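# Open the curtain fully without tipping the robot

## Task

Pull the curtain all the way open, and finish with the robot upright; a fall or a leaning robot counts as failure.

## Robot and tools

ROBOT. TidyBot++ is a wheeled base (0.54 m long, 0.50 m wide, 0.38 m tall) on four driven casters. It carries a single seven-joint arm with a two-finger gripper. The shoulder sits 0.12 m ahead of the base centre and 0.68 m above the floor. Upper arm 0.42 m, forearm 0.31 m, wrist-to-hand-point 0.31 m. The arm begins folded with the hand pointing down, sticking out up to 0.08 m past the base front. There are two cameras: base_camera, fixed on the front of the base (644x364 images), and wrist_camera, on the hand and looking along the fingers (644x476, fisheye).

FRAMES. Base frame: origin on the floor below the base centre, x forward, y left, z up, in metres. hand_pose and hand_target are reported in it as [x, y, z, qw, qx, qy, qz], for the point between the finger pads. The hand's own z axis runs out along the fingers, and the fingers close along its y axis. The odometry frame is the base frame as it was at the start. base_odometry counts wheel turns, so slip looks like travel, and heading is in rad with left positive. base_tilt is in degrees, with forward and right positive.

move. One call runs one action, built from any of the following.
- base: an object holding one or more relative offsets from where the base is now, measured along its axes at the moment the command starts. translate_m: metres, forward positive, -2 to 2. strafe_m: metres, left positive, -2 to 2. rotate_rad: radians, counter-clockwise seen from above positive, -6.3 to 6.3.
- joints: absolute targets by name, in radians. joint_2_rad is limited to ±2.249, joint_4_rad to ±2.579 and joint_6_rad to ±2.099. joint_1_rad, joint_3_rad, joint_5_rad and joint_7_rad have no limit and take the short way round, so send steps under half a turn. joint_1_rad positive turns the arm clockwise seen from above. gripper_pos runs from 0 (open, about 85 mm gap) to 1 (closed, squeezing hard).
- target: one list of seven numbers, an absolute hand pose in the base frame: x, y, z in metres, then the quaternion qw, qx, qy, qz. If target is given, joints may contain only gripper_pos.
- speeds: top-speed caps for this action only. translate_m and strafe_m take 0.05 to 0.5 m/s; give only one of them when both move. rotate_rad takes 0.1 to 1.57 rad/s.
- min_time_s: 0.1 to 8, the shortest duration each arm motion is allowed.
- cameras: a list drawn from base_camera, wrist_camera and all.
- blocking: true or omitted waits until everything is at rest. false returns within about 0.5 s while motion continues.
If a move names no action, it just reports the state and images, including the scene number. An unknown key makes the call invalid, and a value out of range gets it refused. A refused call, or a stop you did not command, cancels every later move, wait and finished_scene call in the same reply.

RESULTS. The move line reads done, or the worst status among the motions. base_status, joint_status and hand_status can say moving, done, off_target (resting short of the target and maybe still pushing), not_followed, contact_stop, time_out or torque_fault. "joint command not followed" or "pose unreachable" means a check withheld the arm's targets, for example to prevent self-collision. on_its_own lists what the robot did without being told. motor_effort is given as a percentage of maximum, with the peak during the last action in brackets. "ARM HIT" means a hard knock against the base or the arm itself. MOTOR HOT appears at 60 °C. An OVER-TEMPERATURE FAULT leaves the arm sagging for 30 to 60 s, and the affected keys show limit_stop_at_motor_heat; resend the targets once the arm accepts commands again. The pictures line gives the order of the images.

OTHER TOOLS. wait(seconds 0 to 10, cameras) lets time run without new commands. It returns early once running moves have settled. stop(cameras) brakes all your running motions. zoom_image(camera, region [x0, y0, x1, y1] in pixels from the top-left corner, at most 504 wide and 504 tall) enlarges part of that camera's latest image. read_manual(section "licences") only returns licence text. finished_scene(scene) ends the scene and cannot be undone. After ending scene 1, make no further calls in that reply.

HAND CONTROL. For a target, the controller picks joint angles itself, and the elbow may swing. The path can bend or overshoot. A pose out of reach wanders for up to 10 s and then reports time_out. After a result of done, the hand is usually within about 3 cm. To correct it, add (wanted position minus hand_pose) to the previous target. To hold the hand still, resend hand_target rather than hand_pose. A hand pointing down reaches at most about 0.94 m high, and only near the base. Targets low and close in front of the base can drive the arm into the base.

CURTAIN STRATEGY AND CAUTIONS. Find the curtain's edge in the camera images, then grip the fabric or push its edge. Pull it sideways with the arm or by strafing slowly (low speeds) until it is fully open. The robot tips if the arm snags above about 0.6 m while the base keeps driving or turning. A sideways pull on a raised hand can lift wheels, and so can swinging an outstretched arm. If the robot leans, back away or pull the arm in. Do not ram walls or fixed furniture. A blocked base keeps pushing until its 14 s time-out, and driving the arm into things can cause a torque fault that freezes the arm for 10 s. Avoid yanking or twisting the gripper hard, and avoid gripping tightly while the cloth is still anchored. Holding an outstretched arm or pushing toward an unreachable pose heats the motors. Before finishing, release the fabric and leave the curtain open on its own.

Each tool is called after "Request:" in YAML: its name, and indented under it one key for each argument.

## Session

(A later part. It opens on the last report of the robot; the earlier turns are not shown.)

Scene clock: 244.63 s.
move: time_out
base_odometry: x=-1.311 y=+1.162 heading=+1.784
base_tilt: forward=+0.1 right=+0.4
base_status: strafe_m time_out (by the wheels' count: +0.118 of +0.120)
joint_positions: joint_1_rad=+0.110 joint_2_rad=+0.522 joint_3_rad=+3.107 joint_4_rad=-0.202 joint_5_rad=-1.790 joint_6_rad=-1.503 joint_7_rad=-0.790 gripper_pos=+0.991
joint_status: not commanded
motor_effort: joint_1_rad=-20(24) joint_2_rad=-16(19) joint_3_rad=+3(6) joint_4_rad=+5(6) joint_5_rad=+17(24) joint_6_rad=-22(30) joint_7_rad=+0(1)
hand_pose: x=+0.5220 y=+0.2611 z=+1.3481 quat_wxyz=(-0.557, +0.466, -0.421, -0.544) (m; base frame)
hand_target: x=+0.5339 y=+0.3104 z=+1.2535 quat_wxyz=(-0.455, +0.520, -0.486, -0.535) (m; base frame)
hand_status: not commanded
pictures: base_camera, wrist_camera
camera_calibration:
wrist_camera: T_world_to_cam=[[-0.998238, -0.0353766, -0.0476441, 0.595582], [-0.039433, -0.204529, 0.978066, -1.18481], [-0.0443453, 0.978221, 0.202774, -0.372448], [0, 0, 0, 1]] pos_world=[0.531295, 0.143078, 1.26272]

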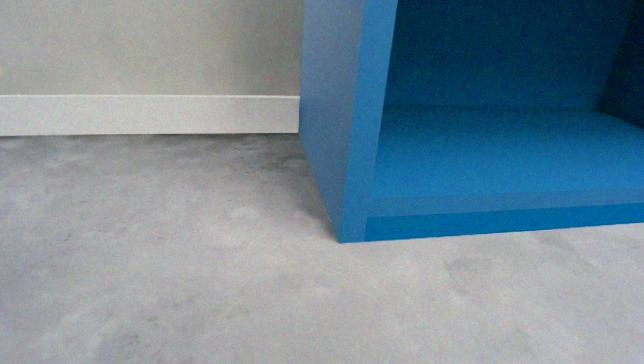

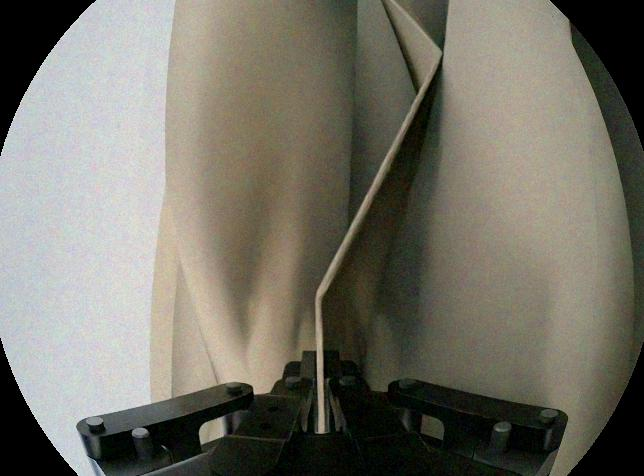

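Request:
move:
  base: {"strafe_m": -0.25}
  cameras: []

Request:
move:
  joints: {"gripper_pos": 0.0}
  cameras: []

Request:
move:
  base: {"strafe_m": -0.35}
  cameras: ["wrist_camera"]

Request:
move:
  base: {"translate_m": -0.6}
  joints: {"joint_1_rad": 0.0, "joint_5_rad": 0.0, "joint_6_rad": 0.2, "joint_7_rad": 1.57}
  min_time_s: 2.5
  cameras: ["all"]

Request:
zoom_image:
  camera: "wrist_camera"
  region: [80, 30, 330, 230]

Scene clock: 256.13 s.
move: done
base_odometry: x=-1.067 y=+1.215 heading=+1.785
base_tilt: forward=+0.1 right=+0.3
base_status: done
joint_positions: joint_1_rad=+0.039 joint_2_rad=+0.539 joint_3_rad=+3.127 joint_4_rad=-0.202 joint_5_rad=-1.689 joint_6_rad=-1.575 joint_7_rad=-0.790 gripper_pos=+0.991
joint_status: not commanded
motor_effort: joint_1_rad=-3(20) joint_2_rad=-26(29) joint_3_rad=-2(4) joint_4_rad=+9(11) joint_5_rad=-5(18) joint_6_rad=+4(23) joint_7_rad=-1(1)
hand_pose: x=+0.5267 y=+0.2949 z=+1.3012 quat_wxyz=(-0.515, +0.504, -0.452, -0.526) (m; base frame)
hand_target: x=+0.5339 y=+0.3104 z=+1.2535 quat_wxyz=(-0.455, +0.520, -0.486, -0.535) (m; base frame)
hand_status: not commanded
pictures: none
No camera images: "cameras" was empty.

Scene clock: 257.23 s.
move: done
base_odometry: x=-1.067 y=+1.215 heading=+1.785
base_tilt: forward=+0.1 right=+0.3
base_status: not commanded
joint_positions: joint_1_rad=+0.036 joint_2_rad=+0.541 joint_3_rad=+3.128 joint_4_rad=-0.202 joint_5_rad=-1.683 joint_6_rad=-1.578 joint_7_rad=-0.790 gripper_pos=+0.000
joint_status: all done
motor_effort: joint_1_rad=-2(3) joint_2_rad=-28(29) joint_3_rad=-4(4) joint_4_rad=+10(11) joint_5_rad=-7(8) joint_6_rad=+6(7) joint_7_rad=-1(1)
hand_pose: x=+0.5279 y=+0.2962 z=+1.2986 quat_wxyz=(-0.514, +0.505, -0.454, -0.525) (m; base frame)
hand_target: x=+0.5339 y=+0.3104 z=+1.2535 quat_wxyz=(-0.455, +0.520, -0.486, -0.535) (m; base frame)
hand_status: not commanded
pictures: none
No camera images: "cameras" was empty.

Scene clock: 259.37 s.
move: done
base_odometry: x=-0.724 y=+1.289 heading=+1.785
base_tilt: forward=+0.1 right=+0.3
base_status: done
joint_positions: joint_1_rad=+0.013 joint_2_rad=+0.541 joint_3_rad=+3.128 joint_4_rad=-0.202 joint_5_rad=-1.682 joint_6_rad=-1.580 joint_7_rad=-0.790 gripper_pos=+0.000
joint_status: not commanded
motor_effort: joint_1_rad=+0(3) joint_2_rad=-27(30) joint_3_rad=-3(4) joint_4_rad=+11(11) joint_5_rad=-7(9) joint_6_rad=+7(8) joint_7_rad=-1(1)
hand_pose: x=+0.5210 y=+0.3056 z=+1.2978 quat_wxyz=(-0.507, +0.511, -0.449, -0.530) (m; base frame)
hand_target: x=+0.5339 y=+0.3104 z=+1.2535 quat_wxyz=(-0.455, +0.520, -0.486, -0.535) (m; base frame)
hand_status: not commanded
pictures: wrist_camera
camera_calibration:
wrist_camera: T_world_to_cam=[[-0.995567, -0.090267, -0.0264092, 0.581509], [-0.0201777, -0.069262, 0.997394, -1.20293], [-0.0918609, 0.993506, 0.0671336, -0.209668], [0, 0, 0, 1]] pos_world=[0.535399, 0.17748, 1.22923]

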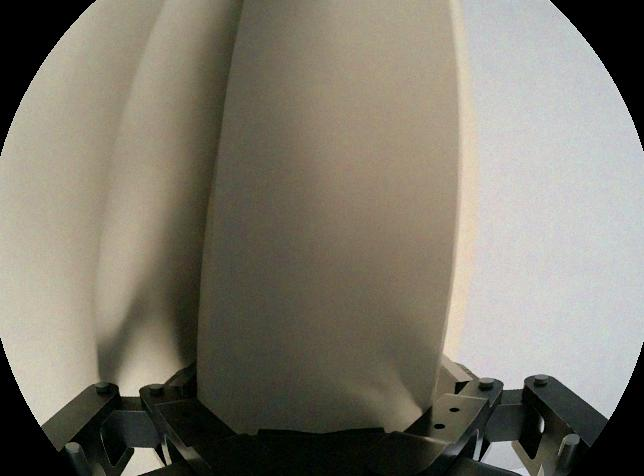

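Scene clock: 262.57 s.
move: done
base_odometry: x=-0.597 y=+0.703 heading=+1.785
base_tilt: forward=+0.1 right=+0.3
base_status: done
joint_positions: joint_1_rad=+0.012 joint_2_rad=+0.549 joint_3_rad=+3.129 joint_4_rad=-0.202 joint_5_rad=-0.056 joint_6_rad=+0.106 joint_7_rad=+1.523 gripper_pos=+0.000
joint_status: all done
motor_effort: joint_1_rad=+0(2) joint_2_rad=-30(35) joint_3_rad=+0(3) joint_4_rad=+12(17) joint_5_rad=+0(8) joint_6_rad=+5(10) joint_7_rad=-1(1)
hand_pose: x=+0.7398 y=-0.0064 z=+1.5195 quat_wxyz=(-0.049, +0.316, -0.022, +0.947) (m; base frame)
hand_target: x=+0.7425 y=+0.0015 z=+1.5160 quat_wxyz=(-0.001, +0.291, +0.000, +0.957) (m; base frame)
hand_status: not commanded
pictures: base_camera, wrist_camera
camera_calibration:
wrist_camera: T_world_to_cam=[[0.0877507, -0.992326, -0.0871094, 0.062053], [0.798932, 0.12234, -0.588848, 0.364283], [0.594986, -0.0179227, 0.803536, -1.52808], [0, 0, 0, 1]] pos_world=[0.612705, -0.0103769, 1.44778]

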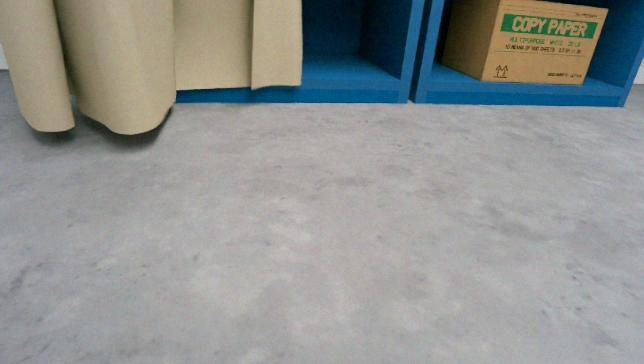

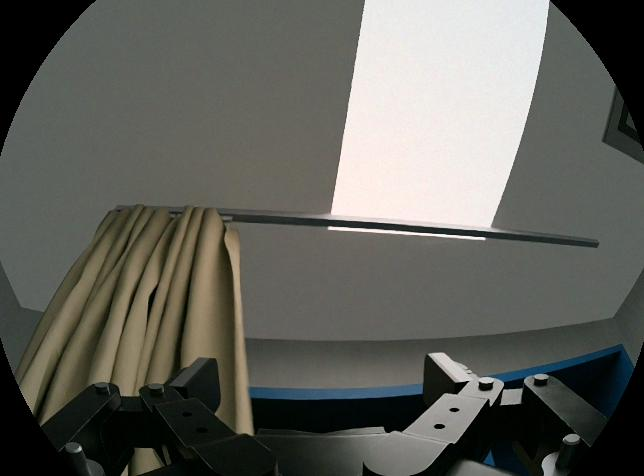

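Scaled by 2.016.

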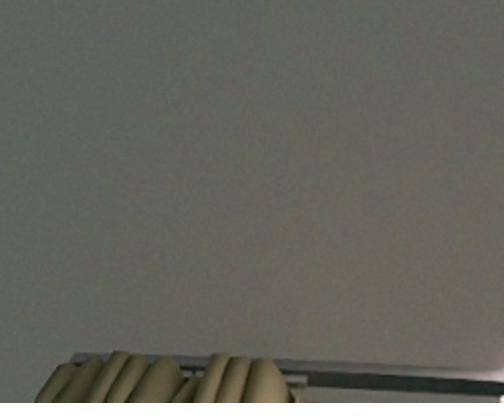

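Request:
zoom_image:
  camera: "wrist_camera"
  region: [100, 190, 260, 310]

Scaled by 3.150.

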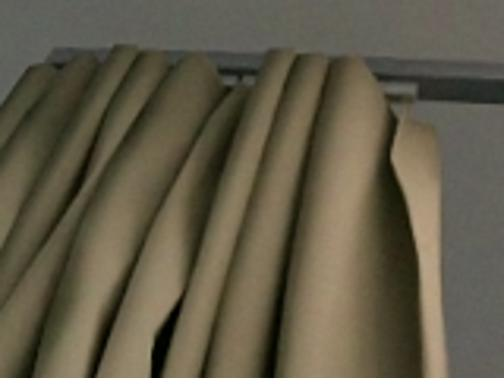

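Request:
move:
  base: {"strafe_m": 0.42, "translate_m": 0.15, "rotate_rad": -0.15}
  cameras: ["all"]

Request:
zoom_image:
  camera: "wrist_camera"
  region: [210, 130, 430, 290]

Scene clock: 279.83 s.
move: done
base_odometry: x=-1.039 y=+0.760 heading=+1.635
base_tilt: forward=+0.0 right=+0.3
base_status: done
joint_positions: joint_1_rad=+0.001 joint_2_rad=+0.549 joint_3_rad=+3.129 joint_4_rad=-0.202 joint_5_rad=-0.053 joint_6_rad=+0.109 joint_7_rad=+1.523 gripper_pos=+0.000
joint_status: not commanded
motor_effort: joint_1_rad=+1(5) joint_2_rad=-30(31) joint_3_rad=+0(1) joint_4_rad=+13(13) joint_5_rad=+0(1) joint_6_rad=+6(7) joint_7_rad=-1(1)
hand_pose: x=+0.7390 y=-0.0001 z=+1.5201 quat_wxyz=(-0.052, +0.315, -0.020, +0.948) (m; base frame)
hand_target: x=+0.7425 y=+0.0015 z=+1.5160 quat_wxyz=(-0.001, +0.291, +0.000, +0.957) (m; base frame)
hand_status: not commanded
pictures: base_camera, wrist_camera
camera_calibration:
wrist_camera: T_world_to_cam=[[0.0954124, -0.991827, -0.0847045, 0.0591939], [0.799922, 0.12704, -0.586503, 0.360185], [0.592471, -0.0117973, 0.805505, -1.52911], [0, 0, 0, 1]] pos_world=[0.612187, -0.00508724, 1.44797]

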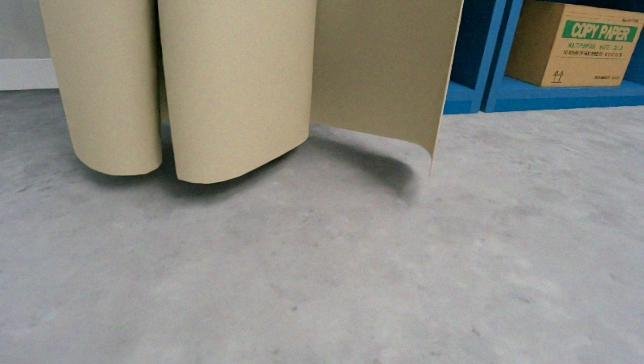

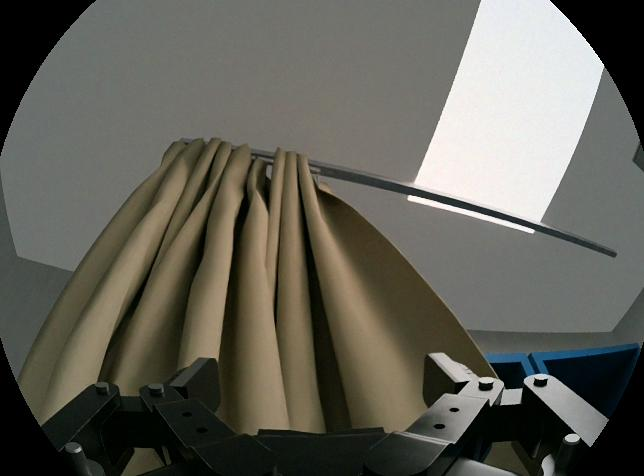

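Scaled by 2.291.

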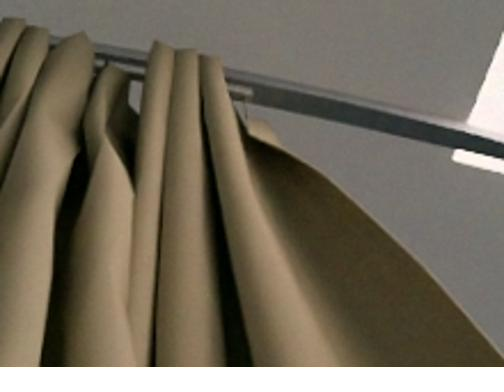

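Request:
finished_scene:
  scene: 2

The scene is finished: the task was done.


## Next scene

The same job, from a new start.

Request:
move:
  base: {"rotate_rad": 1.7}
  joints: {"joint_6_rad": 1.15}
  cameras: ["all"]

Scene clock: 2.53 s.
move: done
base_odometry: x=+0.000 y=+0.000 heading=+1.699
base_tilt: forward=+0.0 right=+0.3
base_status: done
joint_positions: joint_1_rad=-0.025 joint_2_rad=-0.398 joint_3_rad=+3.136 joint_4_rad=-2.533 joint_5_rad=+0.005 joint_6_rad=+1.056 joint_7_rad=+1.547 gripper_pos=+0.000
joint_status: all done
motor_effort: joint_1_rad=+1(1) joint_2_rad=-4(6) joint_3_rad=+1(1) joint_4_rad=+16(17) joint_5_rad=+0(2) joint_6_rad=+9(10) joint_7_rad=-1(1)
hand_pose: x=+0.4957 y=+0.0146 z=+1.0486 quat_wxyz=(-0.023, +0.514, +0.005, +0.858) (m; base frame)
hand_target: x=+0.4807 y=+0.0143 z=+1.0737 quat_wxyz=(-0.023, +0.473, +0.005, +0.881) (m; base frame)
hand_status: not commanded
pictures: base_camera, wrist_camera
camera_calibration:
wrist_camera: T_world_to_cam=[[0.0462185, -0.998438, -0.0313952, 0.0256426], [0.477679, 0.0496928, -0.877128, 0.742003], [0.877318, 0.0255427, 0.47923, -0.804567], [0, 0, 0, 1]] pos_world=[0.350236, 0.00928112, 1.03721]

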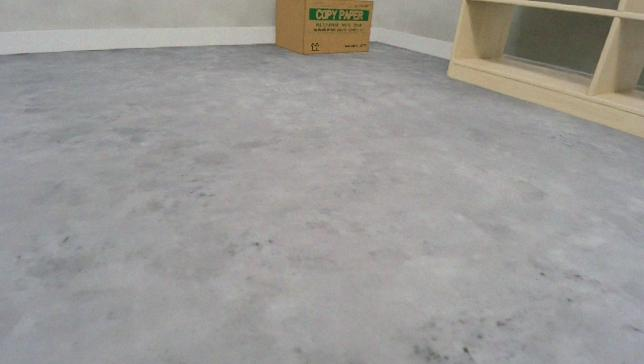

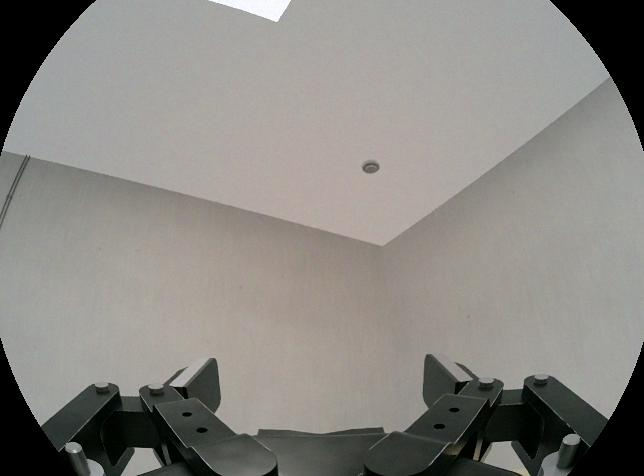

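Request:
move:
  base: {"rotate_rad": -1.9}
  cameras: ["all"]

Scene clock: 14.10 s.
move: done
base_odometry: x=+0.000 y=+0.000 heading=-0.200
base_tilt: forward=+0.1 right=+0.3
base_status: done
joint_positions: joint_1_rad=-0.025 joint_2_rad=-0.398 joint_3_rad=+3.136 joint_4_rad=-2.533 joint_5_rad=+0.005 joint_6_rad=+1.056 joint_7_rad=+1.547 gripper_pos=+0.000
joint_status: not commanded
motor_effort: joint_1_rad=+0(1) joint_2_rad=-4(7) joint_3_rad=+0(2) joint_4_rad=+16(17) joint_5_rad=+0(2) joint_6_rad=+7(9) joint_7_rad=-1(1)
hand_pose: x=+0.4957 y=+0.0148 z=+1.0486 quat_wxyz=(-0.023, +0.514, +0.005, +0.858) (m; base frame)
hand_target: x=+0.4807 y=+0.0143 z=+1.0737 quat_wxyz=(-0.023, +0.473, +0.005, +0.881) (m; base frame)
hand_status: not commanded
pictures: base_camera, wrist_camera
camera_calibration:
wrist_camera: T_world_to_cam=[[0.0465316, -0.998425, -0.0313378, 0.025573], [0.477702, 0.0497933, -0.877109, 0.74197], [0.877289, 0.0258432, 0.479267, -0.8046], [0, 0, 0, 1]] pos_world=[0.350236, 0.00938101, 1.03721]

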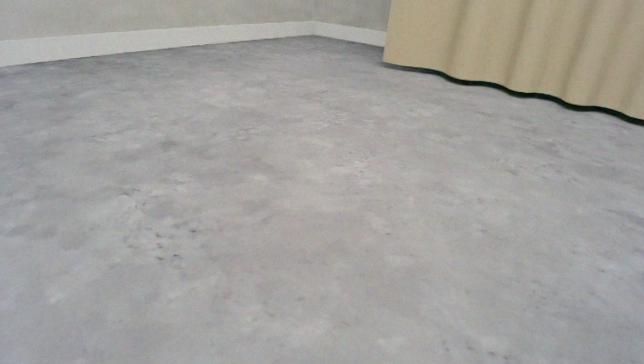

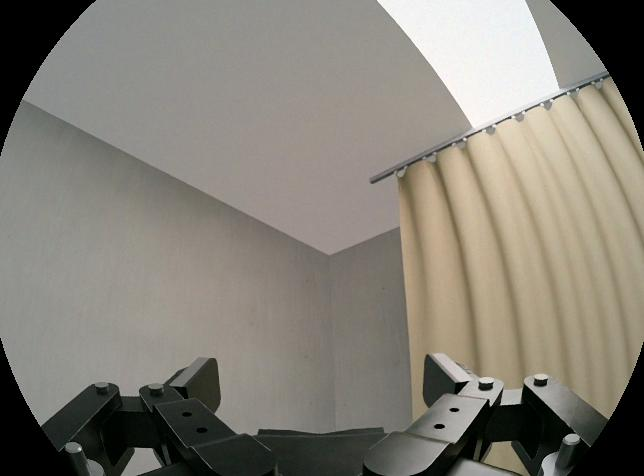

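Request:
move:
  base: {"rotate_rad": -0.85}
  cameras: ["all"]

Scene clock: 27.30 s.
move: done
base_odometry: x=+0.000 y=+0.000 heading=-1.049
base_tilt: forward=+0.0 right=+0.3
base_status: done
joint_positions: joint_1_rad=-0.025 joint_2_rad=-0.398 joint_3_rad=+3.136 joint_4_rad=-2.533 joint_5_rad=+0.005 joint_6_rad=+1.056 joint_7_rad=+1.547 gripper_pos=+0.000
joint_status: not commanded
motor_effort: joint_1_rad=+1(1) joint_2_rad=-4(5) joint_3_rad=+1(2) joint_4_rad=+16(17) joint_5_rad=-1(2) joint_6_rad=+8(9) joint_7_rad=-1(1)
hand_pose: x=+0.4957 y=+0.0147 z=+1.0486 quat_wxyz=(-0.023, +0.514, +0.005, +0.858) (m; base frame)
hand_target: x=+0.4807 y=+0.0143 z=+1.0737 quat_wxyz=(-0.023, +0.473, +0.005, +0.881) (m; base frame)
hand_status: not commanded
pictures: base_camera, wrist_camera
camera_calibration:
wrist_camera: T_world_to_cam=[[0.046397, -0.998433, -0.0312959, 0.0254772], [0.477711, 0.0496922, -0.87711, 0.741974], [0.877291, 0.0257449, 0.479268, -0.804599], [0, 0, 0, 1]] pos_world=[0.350236, 0.00928125, 1.03721]

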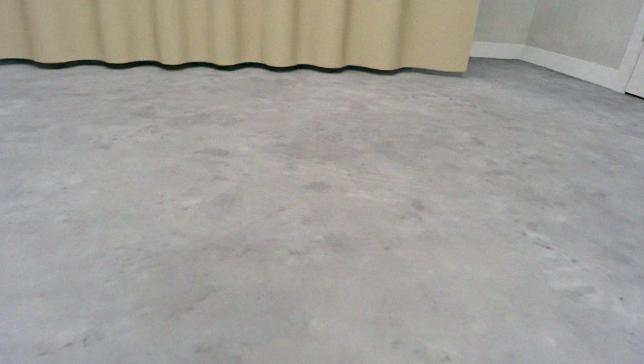

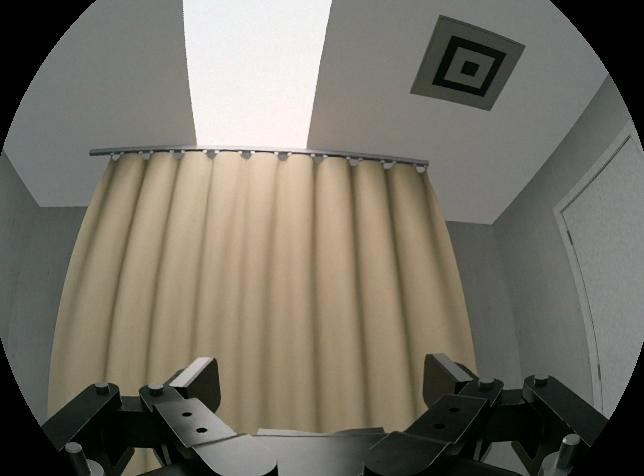

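Request:
zoom_image:
  camera: "wrist_camera"
  region: [70, 130, 170, 200]

Request:
zoom_image:
  camera: "wrist_camera"
  region: [360, 130, 460, 200]

Scaled by 5.040.

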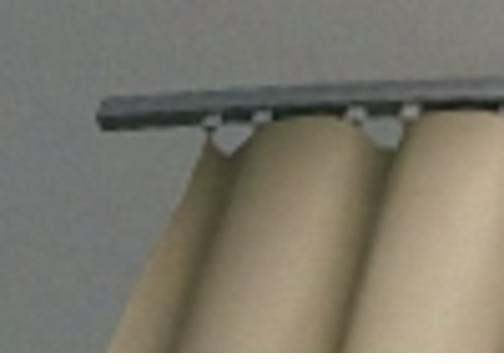

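Scaled by 5.040.

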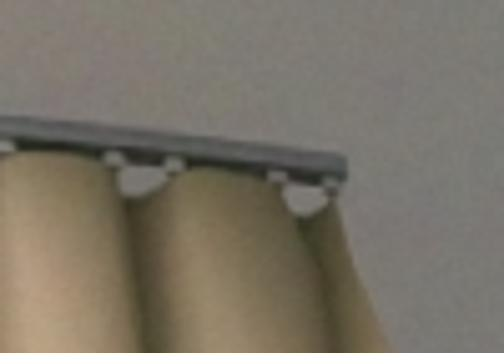

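Request:
move:
  base: {"translate_m": 0.636, "strafe_m": 1.48, "rotate_rad": 0.172}
  joints: {"joint_1_rad": -0.15, "joint_2_rad": 0.57, "joint_3_rad": 3.14, "joint_4_rad": -0.22, "joint_5_rad": 1.64, "joint_6_rad": -1.81, "joint_7_rad": 0.83}
  cameras: ["all"]

Scene clock: 57.07 s.
move: done
base_odometry: x=+1.600 y=+0.186 heading=-0.877
base_tilt: forward=+0.1 right=+0.3
base_status: done
joint_positions: joint_1_rad=-0.143 joint_2_rad=+0.532 joint_3_rad=+3.137 joint_4_rad=-0.244 joint_5_rad=+1.575 joint_6_rad=-1.724 joint_7_rad=+0.874 gripper_pos=+0.000
joint_status: all done
motor_effort: joint_1_rad=-1(2) joint_2_rad=-27(29) joint_3_rad=+2(3) joint_4_rad=+10(21) joint_5_rad=+6(7) joint_6_rad=+6(10) joint_7_rad=-1(2)
hand_pose: x=+0.5594 y=-0.2460 z=+1.2348 quat_wxyz=(+0.483, +0.558, -0.494, +0.461) (m; base frame)
hand_target: x=+0.5435 y=-0.2399 z=+1.2198 quat_wxyz=(+0.497, +0.526, -0.533, +0.440) (m; base frame)
hand_status: not commanded
pictures: base_camera, wrist_camera
camera_calibration:
wrist_camera: T_world_to_cam=[[-0.996844, -0.0391458, 0.0690685, 0.463699], [-0.0726151, 0.0979028, -0.992543, 1.35018], [0.0320919, -0.994426, -0.100436, -0.00523915], [0, 0, 0, 1]] pos_world=[0.560447, -0.119245, 1.30756]

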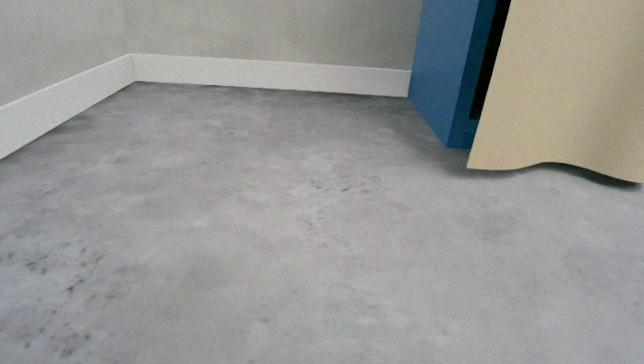

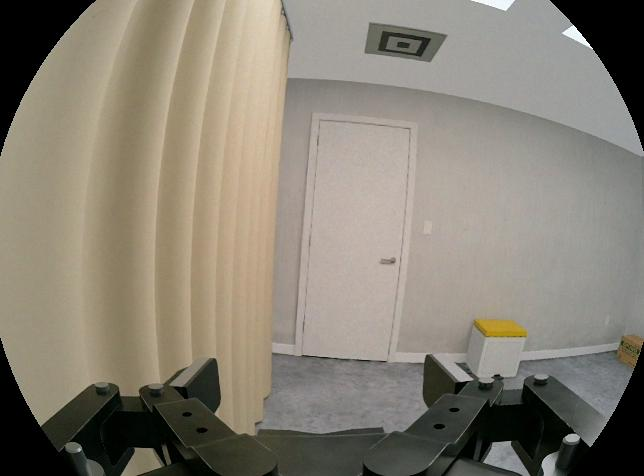

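Request:
move:
  base: {"translate_m": 0.36}
  cameras: ["all"]

Scene clock: 67.87 s.
move: done
base_odometry: x=+1.831 y=-0.090 heading=-0.876
base_tilt: forward=+0.0 right=+0.3
base_status: done
joint_positions: joint_1_rad=-0.143 joint_2_rad=+0.551 joint_3_rad=+3.137 joint_4_rad=-0.238 joint_5_rad=+1.581 joint_6_rad=-1.728 joint_7_rad=+0.874 gripper_pos=+0.000
joint_status: not commanded
motor_effort: joint_1_rad=+0(2) joint_2_rad=-27(32) joint_3_rad=+2(3) joint_4_rad=+10(12) joint_5_rad=+6(8) joint_6_rad=+7(8) joint_7_rad=-1(1)
hand_pose: x=+0.5667 y=-0.2447 z=+1.2286 quat_wxyz=(+0.489, +0.558, -0.492, +0.456) (m; base frame)
hand_target: x=+0.5435 y=-0.2399 z=+1.2198 quat_wxyz=(+0.497, +0.526, -0.533, +0.440) (m; base frame)
hand_status: not commanded
pictures: base_camera, wrist_camera
camera_calibration:
wrist_camera: T_world_to_cam=[[-0.996104, -0.0317315, 0.0822782, 0.45669], [-0.084944, 0.0946314, -0.991882, 1.34981], [0.0236878, -0.995007, -0.0969581, -0.00452754], [0, 0, 0, 1]] pos_world=[0.569676, -0.117748, 1.30084]

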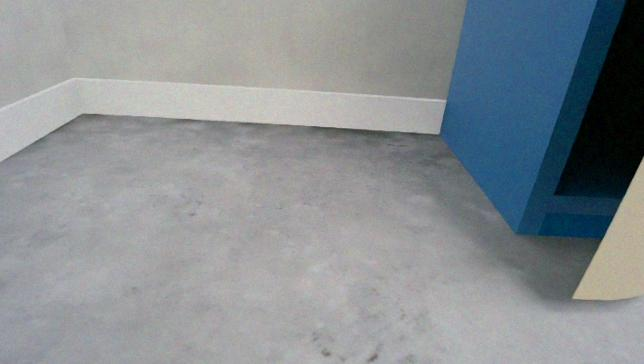

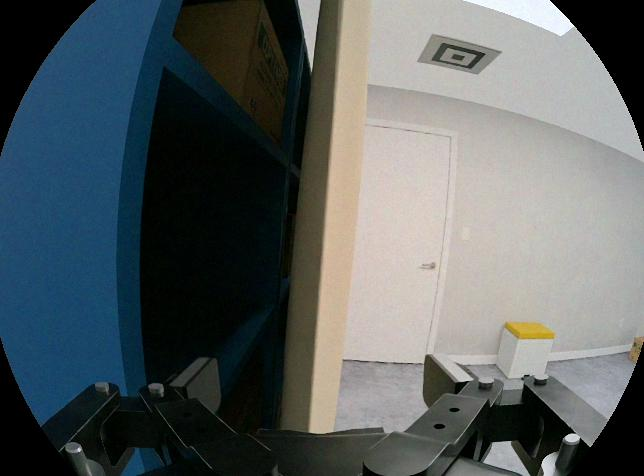

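Request:
move:
  base: {"strafe_m": -0.14, "translate_m": 0.005}
  cameras: ["wrist_camera"]

Request:
move:
  joints: {"gripper_pos": 1.0}
  cameras: ["wrist_camera"]

Scene clock: 87.27 s.
move: done
base_odometry: x=+1.726 y=-0.184 heading=-0.876
base_tilt: forward=+0.1 right=+0.3
base_status: done
joint_positions: joint_1_rad=-0.141 joint_2_rad=+0.551 joint_3_rad=+3.137 joint_4_rad=-0.238 joint_5_rad=+1.581 joint_6_rad=-1.728 joint_7_rad=+0.874 gripper_pos=+0.000
joint_status: not commanded
motor_effort: joint_1_rad=+1(3) joint_2_rad=-26(29) joint_3_rad=+2(3) joint_4_rad=+10(11) joint_5_rad=+6(7) joint_6_rad=+6(8) joint_7_rad=-1(1)
hand_pose: x=+0.5659 y=-0.2459 z=+1.2287 quat_wxyz=(+0.490, +0.557, -0.492, +0.456) (m; base frame)
hand_target: x=+0.5435 y=-0.2399 z=+1.2198 quat_wxyz=(+0.497, +0.526, -0.533, +0.440) (m; base frame)
hand_status: not commanded
pictures: wrist_camera
camera_calibration:
wrist_camera: T_world_to_cam=[[-0.996201, -0.028699, 0.0822195, 0.456742], [-0.0845928, 0.0946878, -0.991906, 1.34973], [0.0206816, -0.995093, -0.0967559, -0.00427947], [0, 0, 0, 1]] pos_world=[0.569273, -0.118953, 1.30084]

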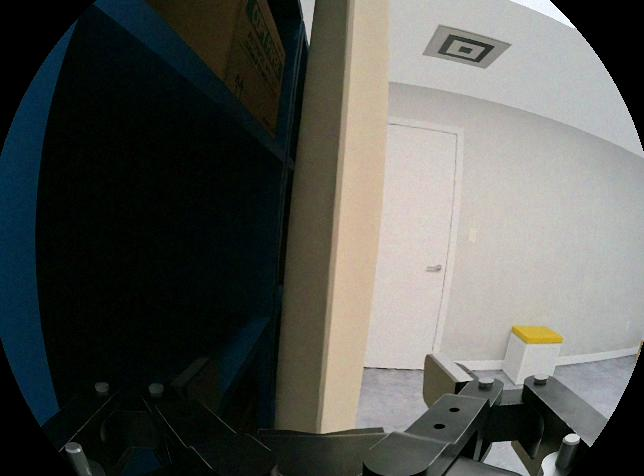

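Scene clock: 88.37 s.
move: done
base_odometry: x=+1.726 y=-0.184 heading=-0.876
base_tilt: forward=+0.1 right=+0.3
base_status: not commanded
joint_positions: joint_1_rad=-0.141 joint_2_rad=+0.551 joint_3_rad=+3.137 joint_4_rad=-0.238 joint_5_rad=+1.581 joint_6_rad=-1.728 joint_7_rad=+0.874 gripper_pos=+0.990
joint_status: all done
motor_effort: joint_1_rad=+0(1) joint_2_rad=-26(28) joint_3_rad=+2(3) joint_4_rad=+10(11) joint_5_rad=+6(7) joint_6_rad=+6(8) joint_7_rad=-1(1)
hand_pose: x=+0.5659 y=-0.2459 z=+1.2287 quat_wxyz=(+0.490, +0.557, -0.492, +0.456) (m; base frame)
hand_target: x=+0.5435 y=-0.2399 z=+1.2198 quat_wxyz=(+0.497, +0.526, -0.533, +0.440) (m; base frame)
hand_status: not commanded
pictures: wrist_camera
camera_calibration:
wrist_camera: T_world_to_cam=[[-0.996209, -0.028688, 0.0821208, 0.456777], [-0.0844936, 0.0946906, -0.991915, 1.34968], [0.02068, -0.995093, -0.0967557, -0.00427677], [0, 0, 0, 1]] pos_world=[0.569173, -0.118953, 1.30084]

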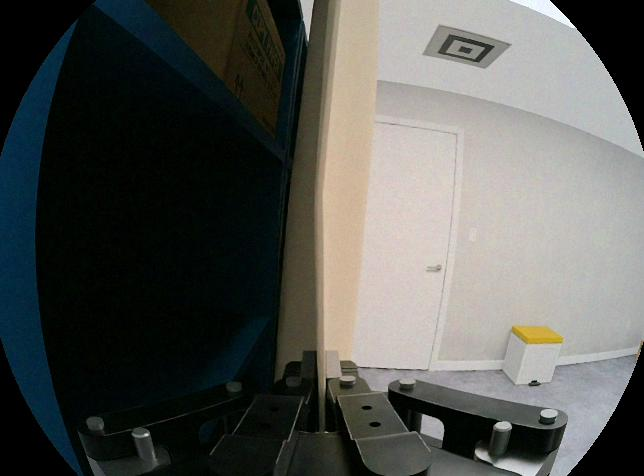

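Request:
move:
  base: {"strafe_m": -1.8}
  speeds: {"strafe_m": 0.4}
  cameras: ["all"]

Scene clock: 108.13 s.
move: done
base_odometry: x=+0.344 y=-1.337 heading=-0.875
base_tilt: forward=+0.1 right=+0.3
base_status: done
joint_positions: joint_1_rad=-0.163 joint_2_rad=+0.551 joint_3_rad=+3.141 joint_4_rad=-0.227 joint_5_rad=+1.650 joint_6_rad=-1.729 joint_7_rad=+0.873 gripper_pos=+0.990
joint_status: not commanded
motor_effort: joint_1_rad=+4(5) joint_2_rad=-21(29) joint_3_rad=+0(3) joint_4_rad=+7(11) joint_5_rad=-2(7) joint_6_rad=+0(8) joint_7_rad=-1(2)
hand_pose: x=+0.5529 y=-0.2383 z=+1.2459 quat_wxyz=(+0.505, +0.533, -0.495, +0.465) (m; base frame)
hand_target: x=+0.5435 y=-0.2399 z=+1.2198 quat_wxyz=(+0.497, +0.526, -0.533, +0.440) (m; base frame)
hand_status: not commanded
pictures: base_camera, wrist_camera
camera_calibration:
wrist_camera: T_world_to_cam=[[-0.997923, 0.00587479, 0.0641427, 0.474212], [-0.0637719, 0.0498435, -0.996719, 1.34875], [-0.00905261, -0.99874, -0.0493654, -0.0383178], [0, 0, 0, 1]] pos_world=[0.558893, -0.108282, 1.31202]

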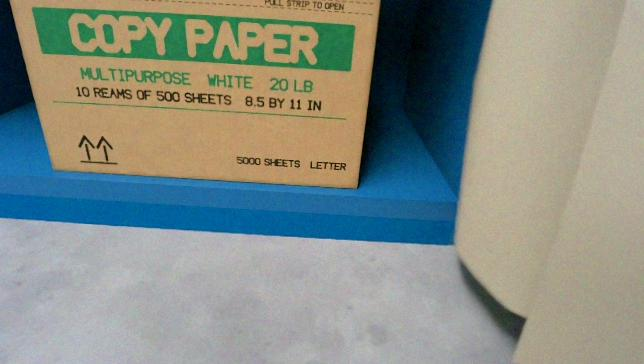

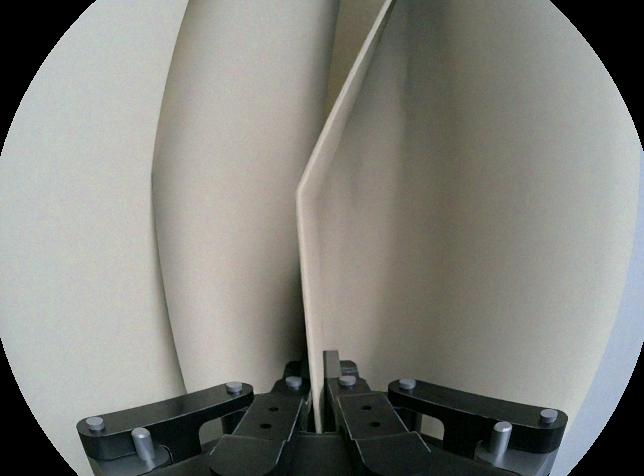

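Request:
move:
  base: {"strafe_m": -0.3}
  speeds: {"strafe_m": 0.25}
  cameras: ["all"]

Scene clock: 117.47 s.
move: done
base_odometry: x=+0.114 y=-1.529 heading=-0.875
base_tilt: forward=+0.1 right=+0.2
base_status: done
joint_positions: joint_1_rad=-0.236 joint_2_rad=+0.533 joint_3_rad=+3.170 joint_4_rad=-0.214 joint_5_rad=+1.776 joint_6_rad=-1.704 joint_7_rad=+0.873 gripper_pos=+0.990
joint_status: not commanded
motor_effort: joint_1_rad=+18(19) joint_2_rad=-15(23) joint_3_rad=-5(7) joint_4_rad=+5(8) joint_5_rad=-21(24) joint_6_rad=-21(23) joint_7_rad=-3(3)
hand_pose: x=+0.5262 y=-0.2116 z=+1.2911 quat_wxyz=(+0.527, +0.486, -0.487, +0.498) (m; base frame)
hand_target: x=+0.5435 y=-0.2399 z=+1.2198 quat_wxyz=(+0.497, +0.526, -0.533, +0.440) (m; base frame)
hand_status: not commanded
pictures: base_camera, wrist_camera
camera_calibration:
wrist_camera: T_world_to_cam=[[-0.99932, 0.0350295, 0.0115459, 0.519295], [-0.0136752, -0.0611683, -0.998034, 1.34264], [-0.0342544, -0.997513, 0.0616058, -0.139384], [0, 0, 0, 1]] pos_world=[0.532528, -0.0751009, 1.34259]

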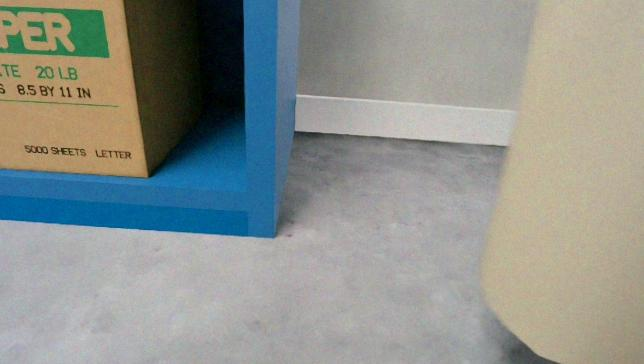

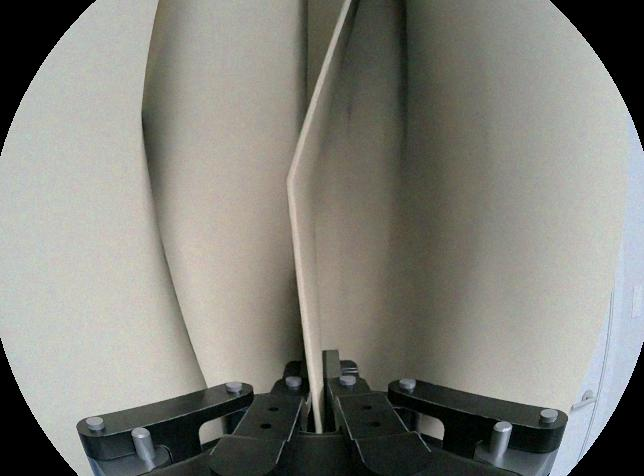

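Request:
move:
  base: {"strafe_m": -0.09}
  speeds: {"strafe_m": 0.2}
  cameras: []

Request:
move:
  base: {"strafe_m": 0.25}
  cameras: []

Request:
move:
  joints: {"gripper_pos": 0.0}
  cameras: []

Request:
move:
  base: {"strafe_m": 0.35}
  cameras: []

Request:
move:
  base: {"translate_m": -0.6}
  joints: {"joint_1_rad": 0.0, "joint_5_rad": 0.0, "joint_6_rad": 0.2, "joint_7_rad": 1.57}
  min_time_s: 2.5
  cameras: ["all"]

Scene clock: 131.03 s.
move: done
base_odometry: x=+0.045 y=-1.586 heading=-0.874
base_tilt: forward=+0.0 right=+0.2
base_status: done
joint_positions: joint_1_rad=-0.259 joint_2_rad=+0.531 joint_3_rad=+3.173 joint_4_rad=-0.213 joint_5_rad=+1.795 joint_6_rad=-1.676 joint_7_rad=+0.873 gripper_pos=+0.990
joint_status: not commanded
motor_effort: joint_1_rad=+21(22) joint_2_rad=-16(17) joint_3_rad=-6(6) joint_4_rad=+5(5) joint_5_rad=-24(27) joint_6_rad=-25(29) joint_7_rad=-2(3)
hand_pose: x=+0.5295 y=-0.2021 z=+1.3030 quat_wxyz=(+0.528, +0.481, -0.474, +0.514) (m; base frame)
hand_target: x=+0.5435 y=-0.2399 z=+1.2198 quat_wxyz=(+0.497, +0.526, -0.533, +0.440) (m; base frame)
hand_status: not commanded
pictures: none
No camera images: "cameras" was empty.

Scene clock: 132.90 s.
move: done
base_odometry: x=+0.237 y=-1.425 heading=-0.874
base_tilt: forward=+0.0 right=+0.3
base_status: done
joint_positions: joint_1_rad=-0.184 joint_2_rad=+0.531 joint_3_rad=+3.159 joint_4_rad=-0.213 joint_5_rad=+1.699 joint_6_rad=-1.730 joint_7_rad=+0.871 gripper_pos=+0.990
joint_status: not commanded
motor_effort: joint_1_rad=+3(21) joint_2_rad=-24(26) joint_3_rad=+1(6) joint_4_rad=+8(9) joint_5_rad=+2(24) joint_6_rad=+3(26) joint_7_rad=-1(3)
hand_pose: x=+0.5281 y=-0.2333 z=+1.2686 quat_wxyz=(+0.511, +0.506, -0.505, +0.477) (m; base frame)
hand_target: x=+0.5435 y=-0.2399 z=+1.2198 quat_wxyz=(+0.497, +0.526, -0.533, +0.440) (m; base frame)
hand_status: not commanded
pictures: none
No camera images: "cameras" was empty.

Scene clock: 134.00 s.
move: done
base_odometry: x=+0.237 y=-1.425 heading=-0.874
base_tilt: forward=+0.1 right=+0.3
base_status: not commanded
joint_positions: joint_1_rad=-0.176 joint_2_rad=+0.531 joint_3_rad=+3.156 joint_4_rad=-0.213 joint_5_rad=+1.684 joint_6_rad=-1.742 joint_7_rad=+0.871 gripper_pos=+0.000
joint_status: all done
motor_effort: joint_1_rad=+2(3) joint_2_rad=-26(27) joint_3_rad=+2(3) joint_4_rad=+9(10) joint_5_rad=+5(6) joint_6_rad=+9(9) joint_7_rad=-1(1)
hand_pose: x=+0.5282 y=-0.2362 z=+1.2622 quat_wxyz=(+0.507, +0.511, -0.510, +0.471) (m; base frame)
hand_target: x=+0.5435 y=-0.2399 z=+1.2198 quat_wxyz=(+0.497, +0.526, -0.533, +0.440) (m; base frame)
hand_status: not commanded
pictures: none
No camera images: "cameras" was empty.

Scene clock: 135.97 s.
move: done
base_odometry: x=+0.506 y=-1.201 heading=-0.875
base_tilt: forward=+0.1 right=+0.3
base_status: done
joint_positions: joint_1_rad=-0.160 joint_2_rad=+0.532 joint_3_rad=+3.155 joint_4_rad=-0.213 joint_5_rad=+1.684 joint_6_rad=-1.742 joint_7_rad=+0.871 gripper_pos=+0.000
joint_status: not commanded
motor_effort: joint_1_rad=+0(5) joint_2_rad=-26(28) joint_3_rad=+2(3) joint_4_rad=+9(10) joint_5_rad=+6(7) joint_6_rad=+7(9) joint_7_rad=-1(1)
hand_pose: x=+0.5247 y=-0.2424 z=+1.2620 quat_wxyz=(+0.510, +0.508, -0.514, +0.467) (m; base frame)
hand_target: x=+0.5435 y=-0.2399 z=+1.2198 quat_wxyz=(+0.497, +0.526, -0.533, +0.440) (m; base frame)
hand_status: not commanded
pictures: none
No camera images: "cameras" was empty.

Scene clock: 139.17 s.
move: done
base_odometry: x=+0.121 y=-0.740 heading=-0.875
base_tilt: forward=+0.0 right=+0.3
base_status: done
joint_positions: joint_1_rad=-0.016 joint_2_rad=+0.540 joint_3_rad=+3.155 joint_4_rad=-0.213 joint_5_rad=+0.054 joint_6_rad=+0.110 joint_7_rad=+1.526 gripper_pos=+0.000
joint_status: all done
motor_effort: joint_1_rad=+1(2) joint_2_rad=-31(34) joint_3_rad=+0(3) joint_4_rad=+13(15) joint_5_rad=+0(7) joint_6_rad=+5(9) joint_7_rad=-1(2)
hand_pose: x=+0.7370 y=+0.0116 z=+1.5211 quat_wxyz=(+0.002, +0.316, +0.008, +0.949) (m; base frame)
hand_target: x=+0.7425 y=+0.0015 z=+1.5160 quat_wxyz=(-0.001, +0.291, +0.000, +0.957) (m; base frame)
hand_status: not commanded
pictures: base_camera, wrist_camera
camera_calibration:
wrist_camera: T_world_to_cam=[[0.0099619, -0.999945, 0.00339173, 0.00010999], [0.80512, 0.00600929, -0.593081, 0.368533], [0.593028, 0.00863897, 0.805136, -1.52865], [0, 0, 0, 1]] pos_world=[0.609819, 0.0111013, 1.44934]

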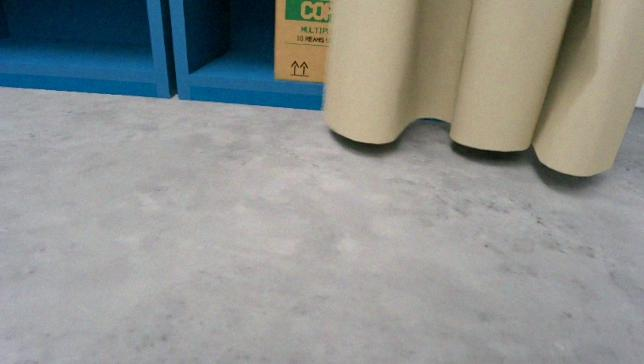

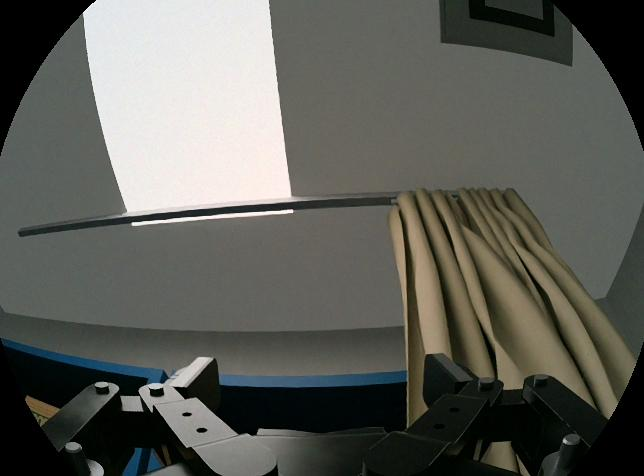

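Request:
zoom_image:
  camera: "wrist_camera"
  region: [380, 175, 540, 265]

Scaled by 3.150.

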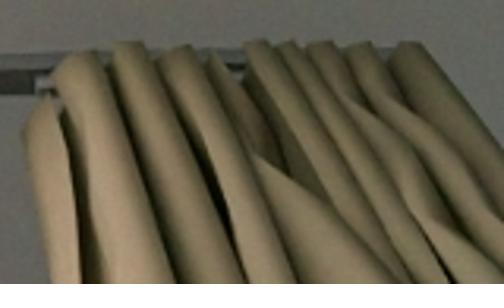

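Request:
finished_scene:
  scene: 3

The scene is finished: the task was done.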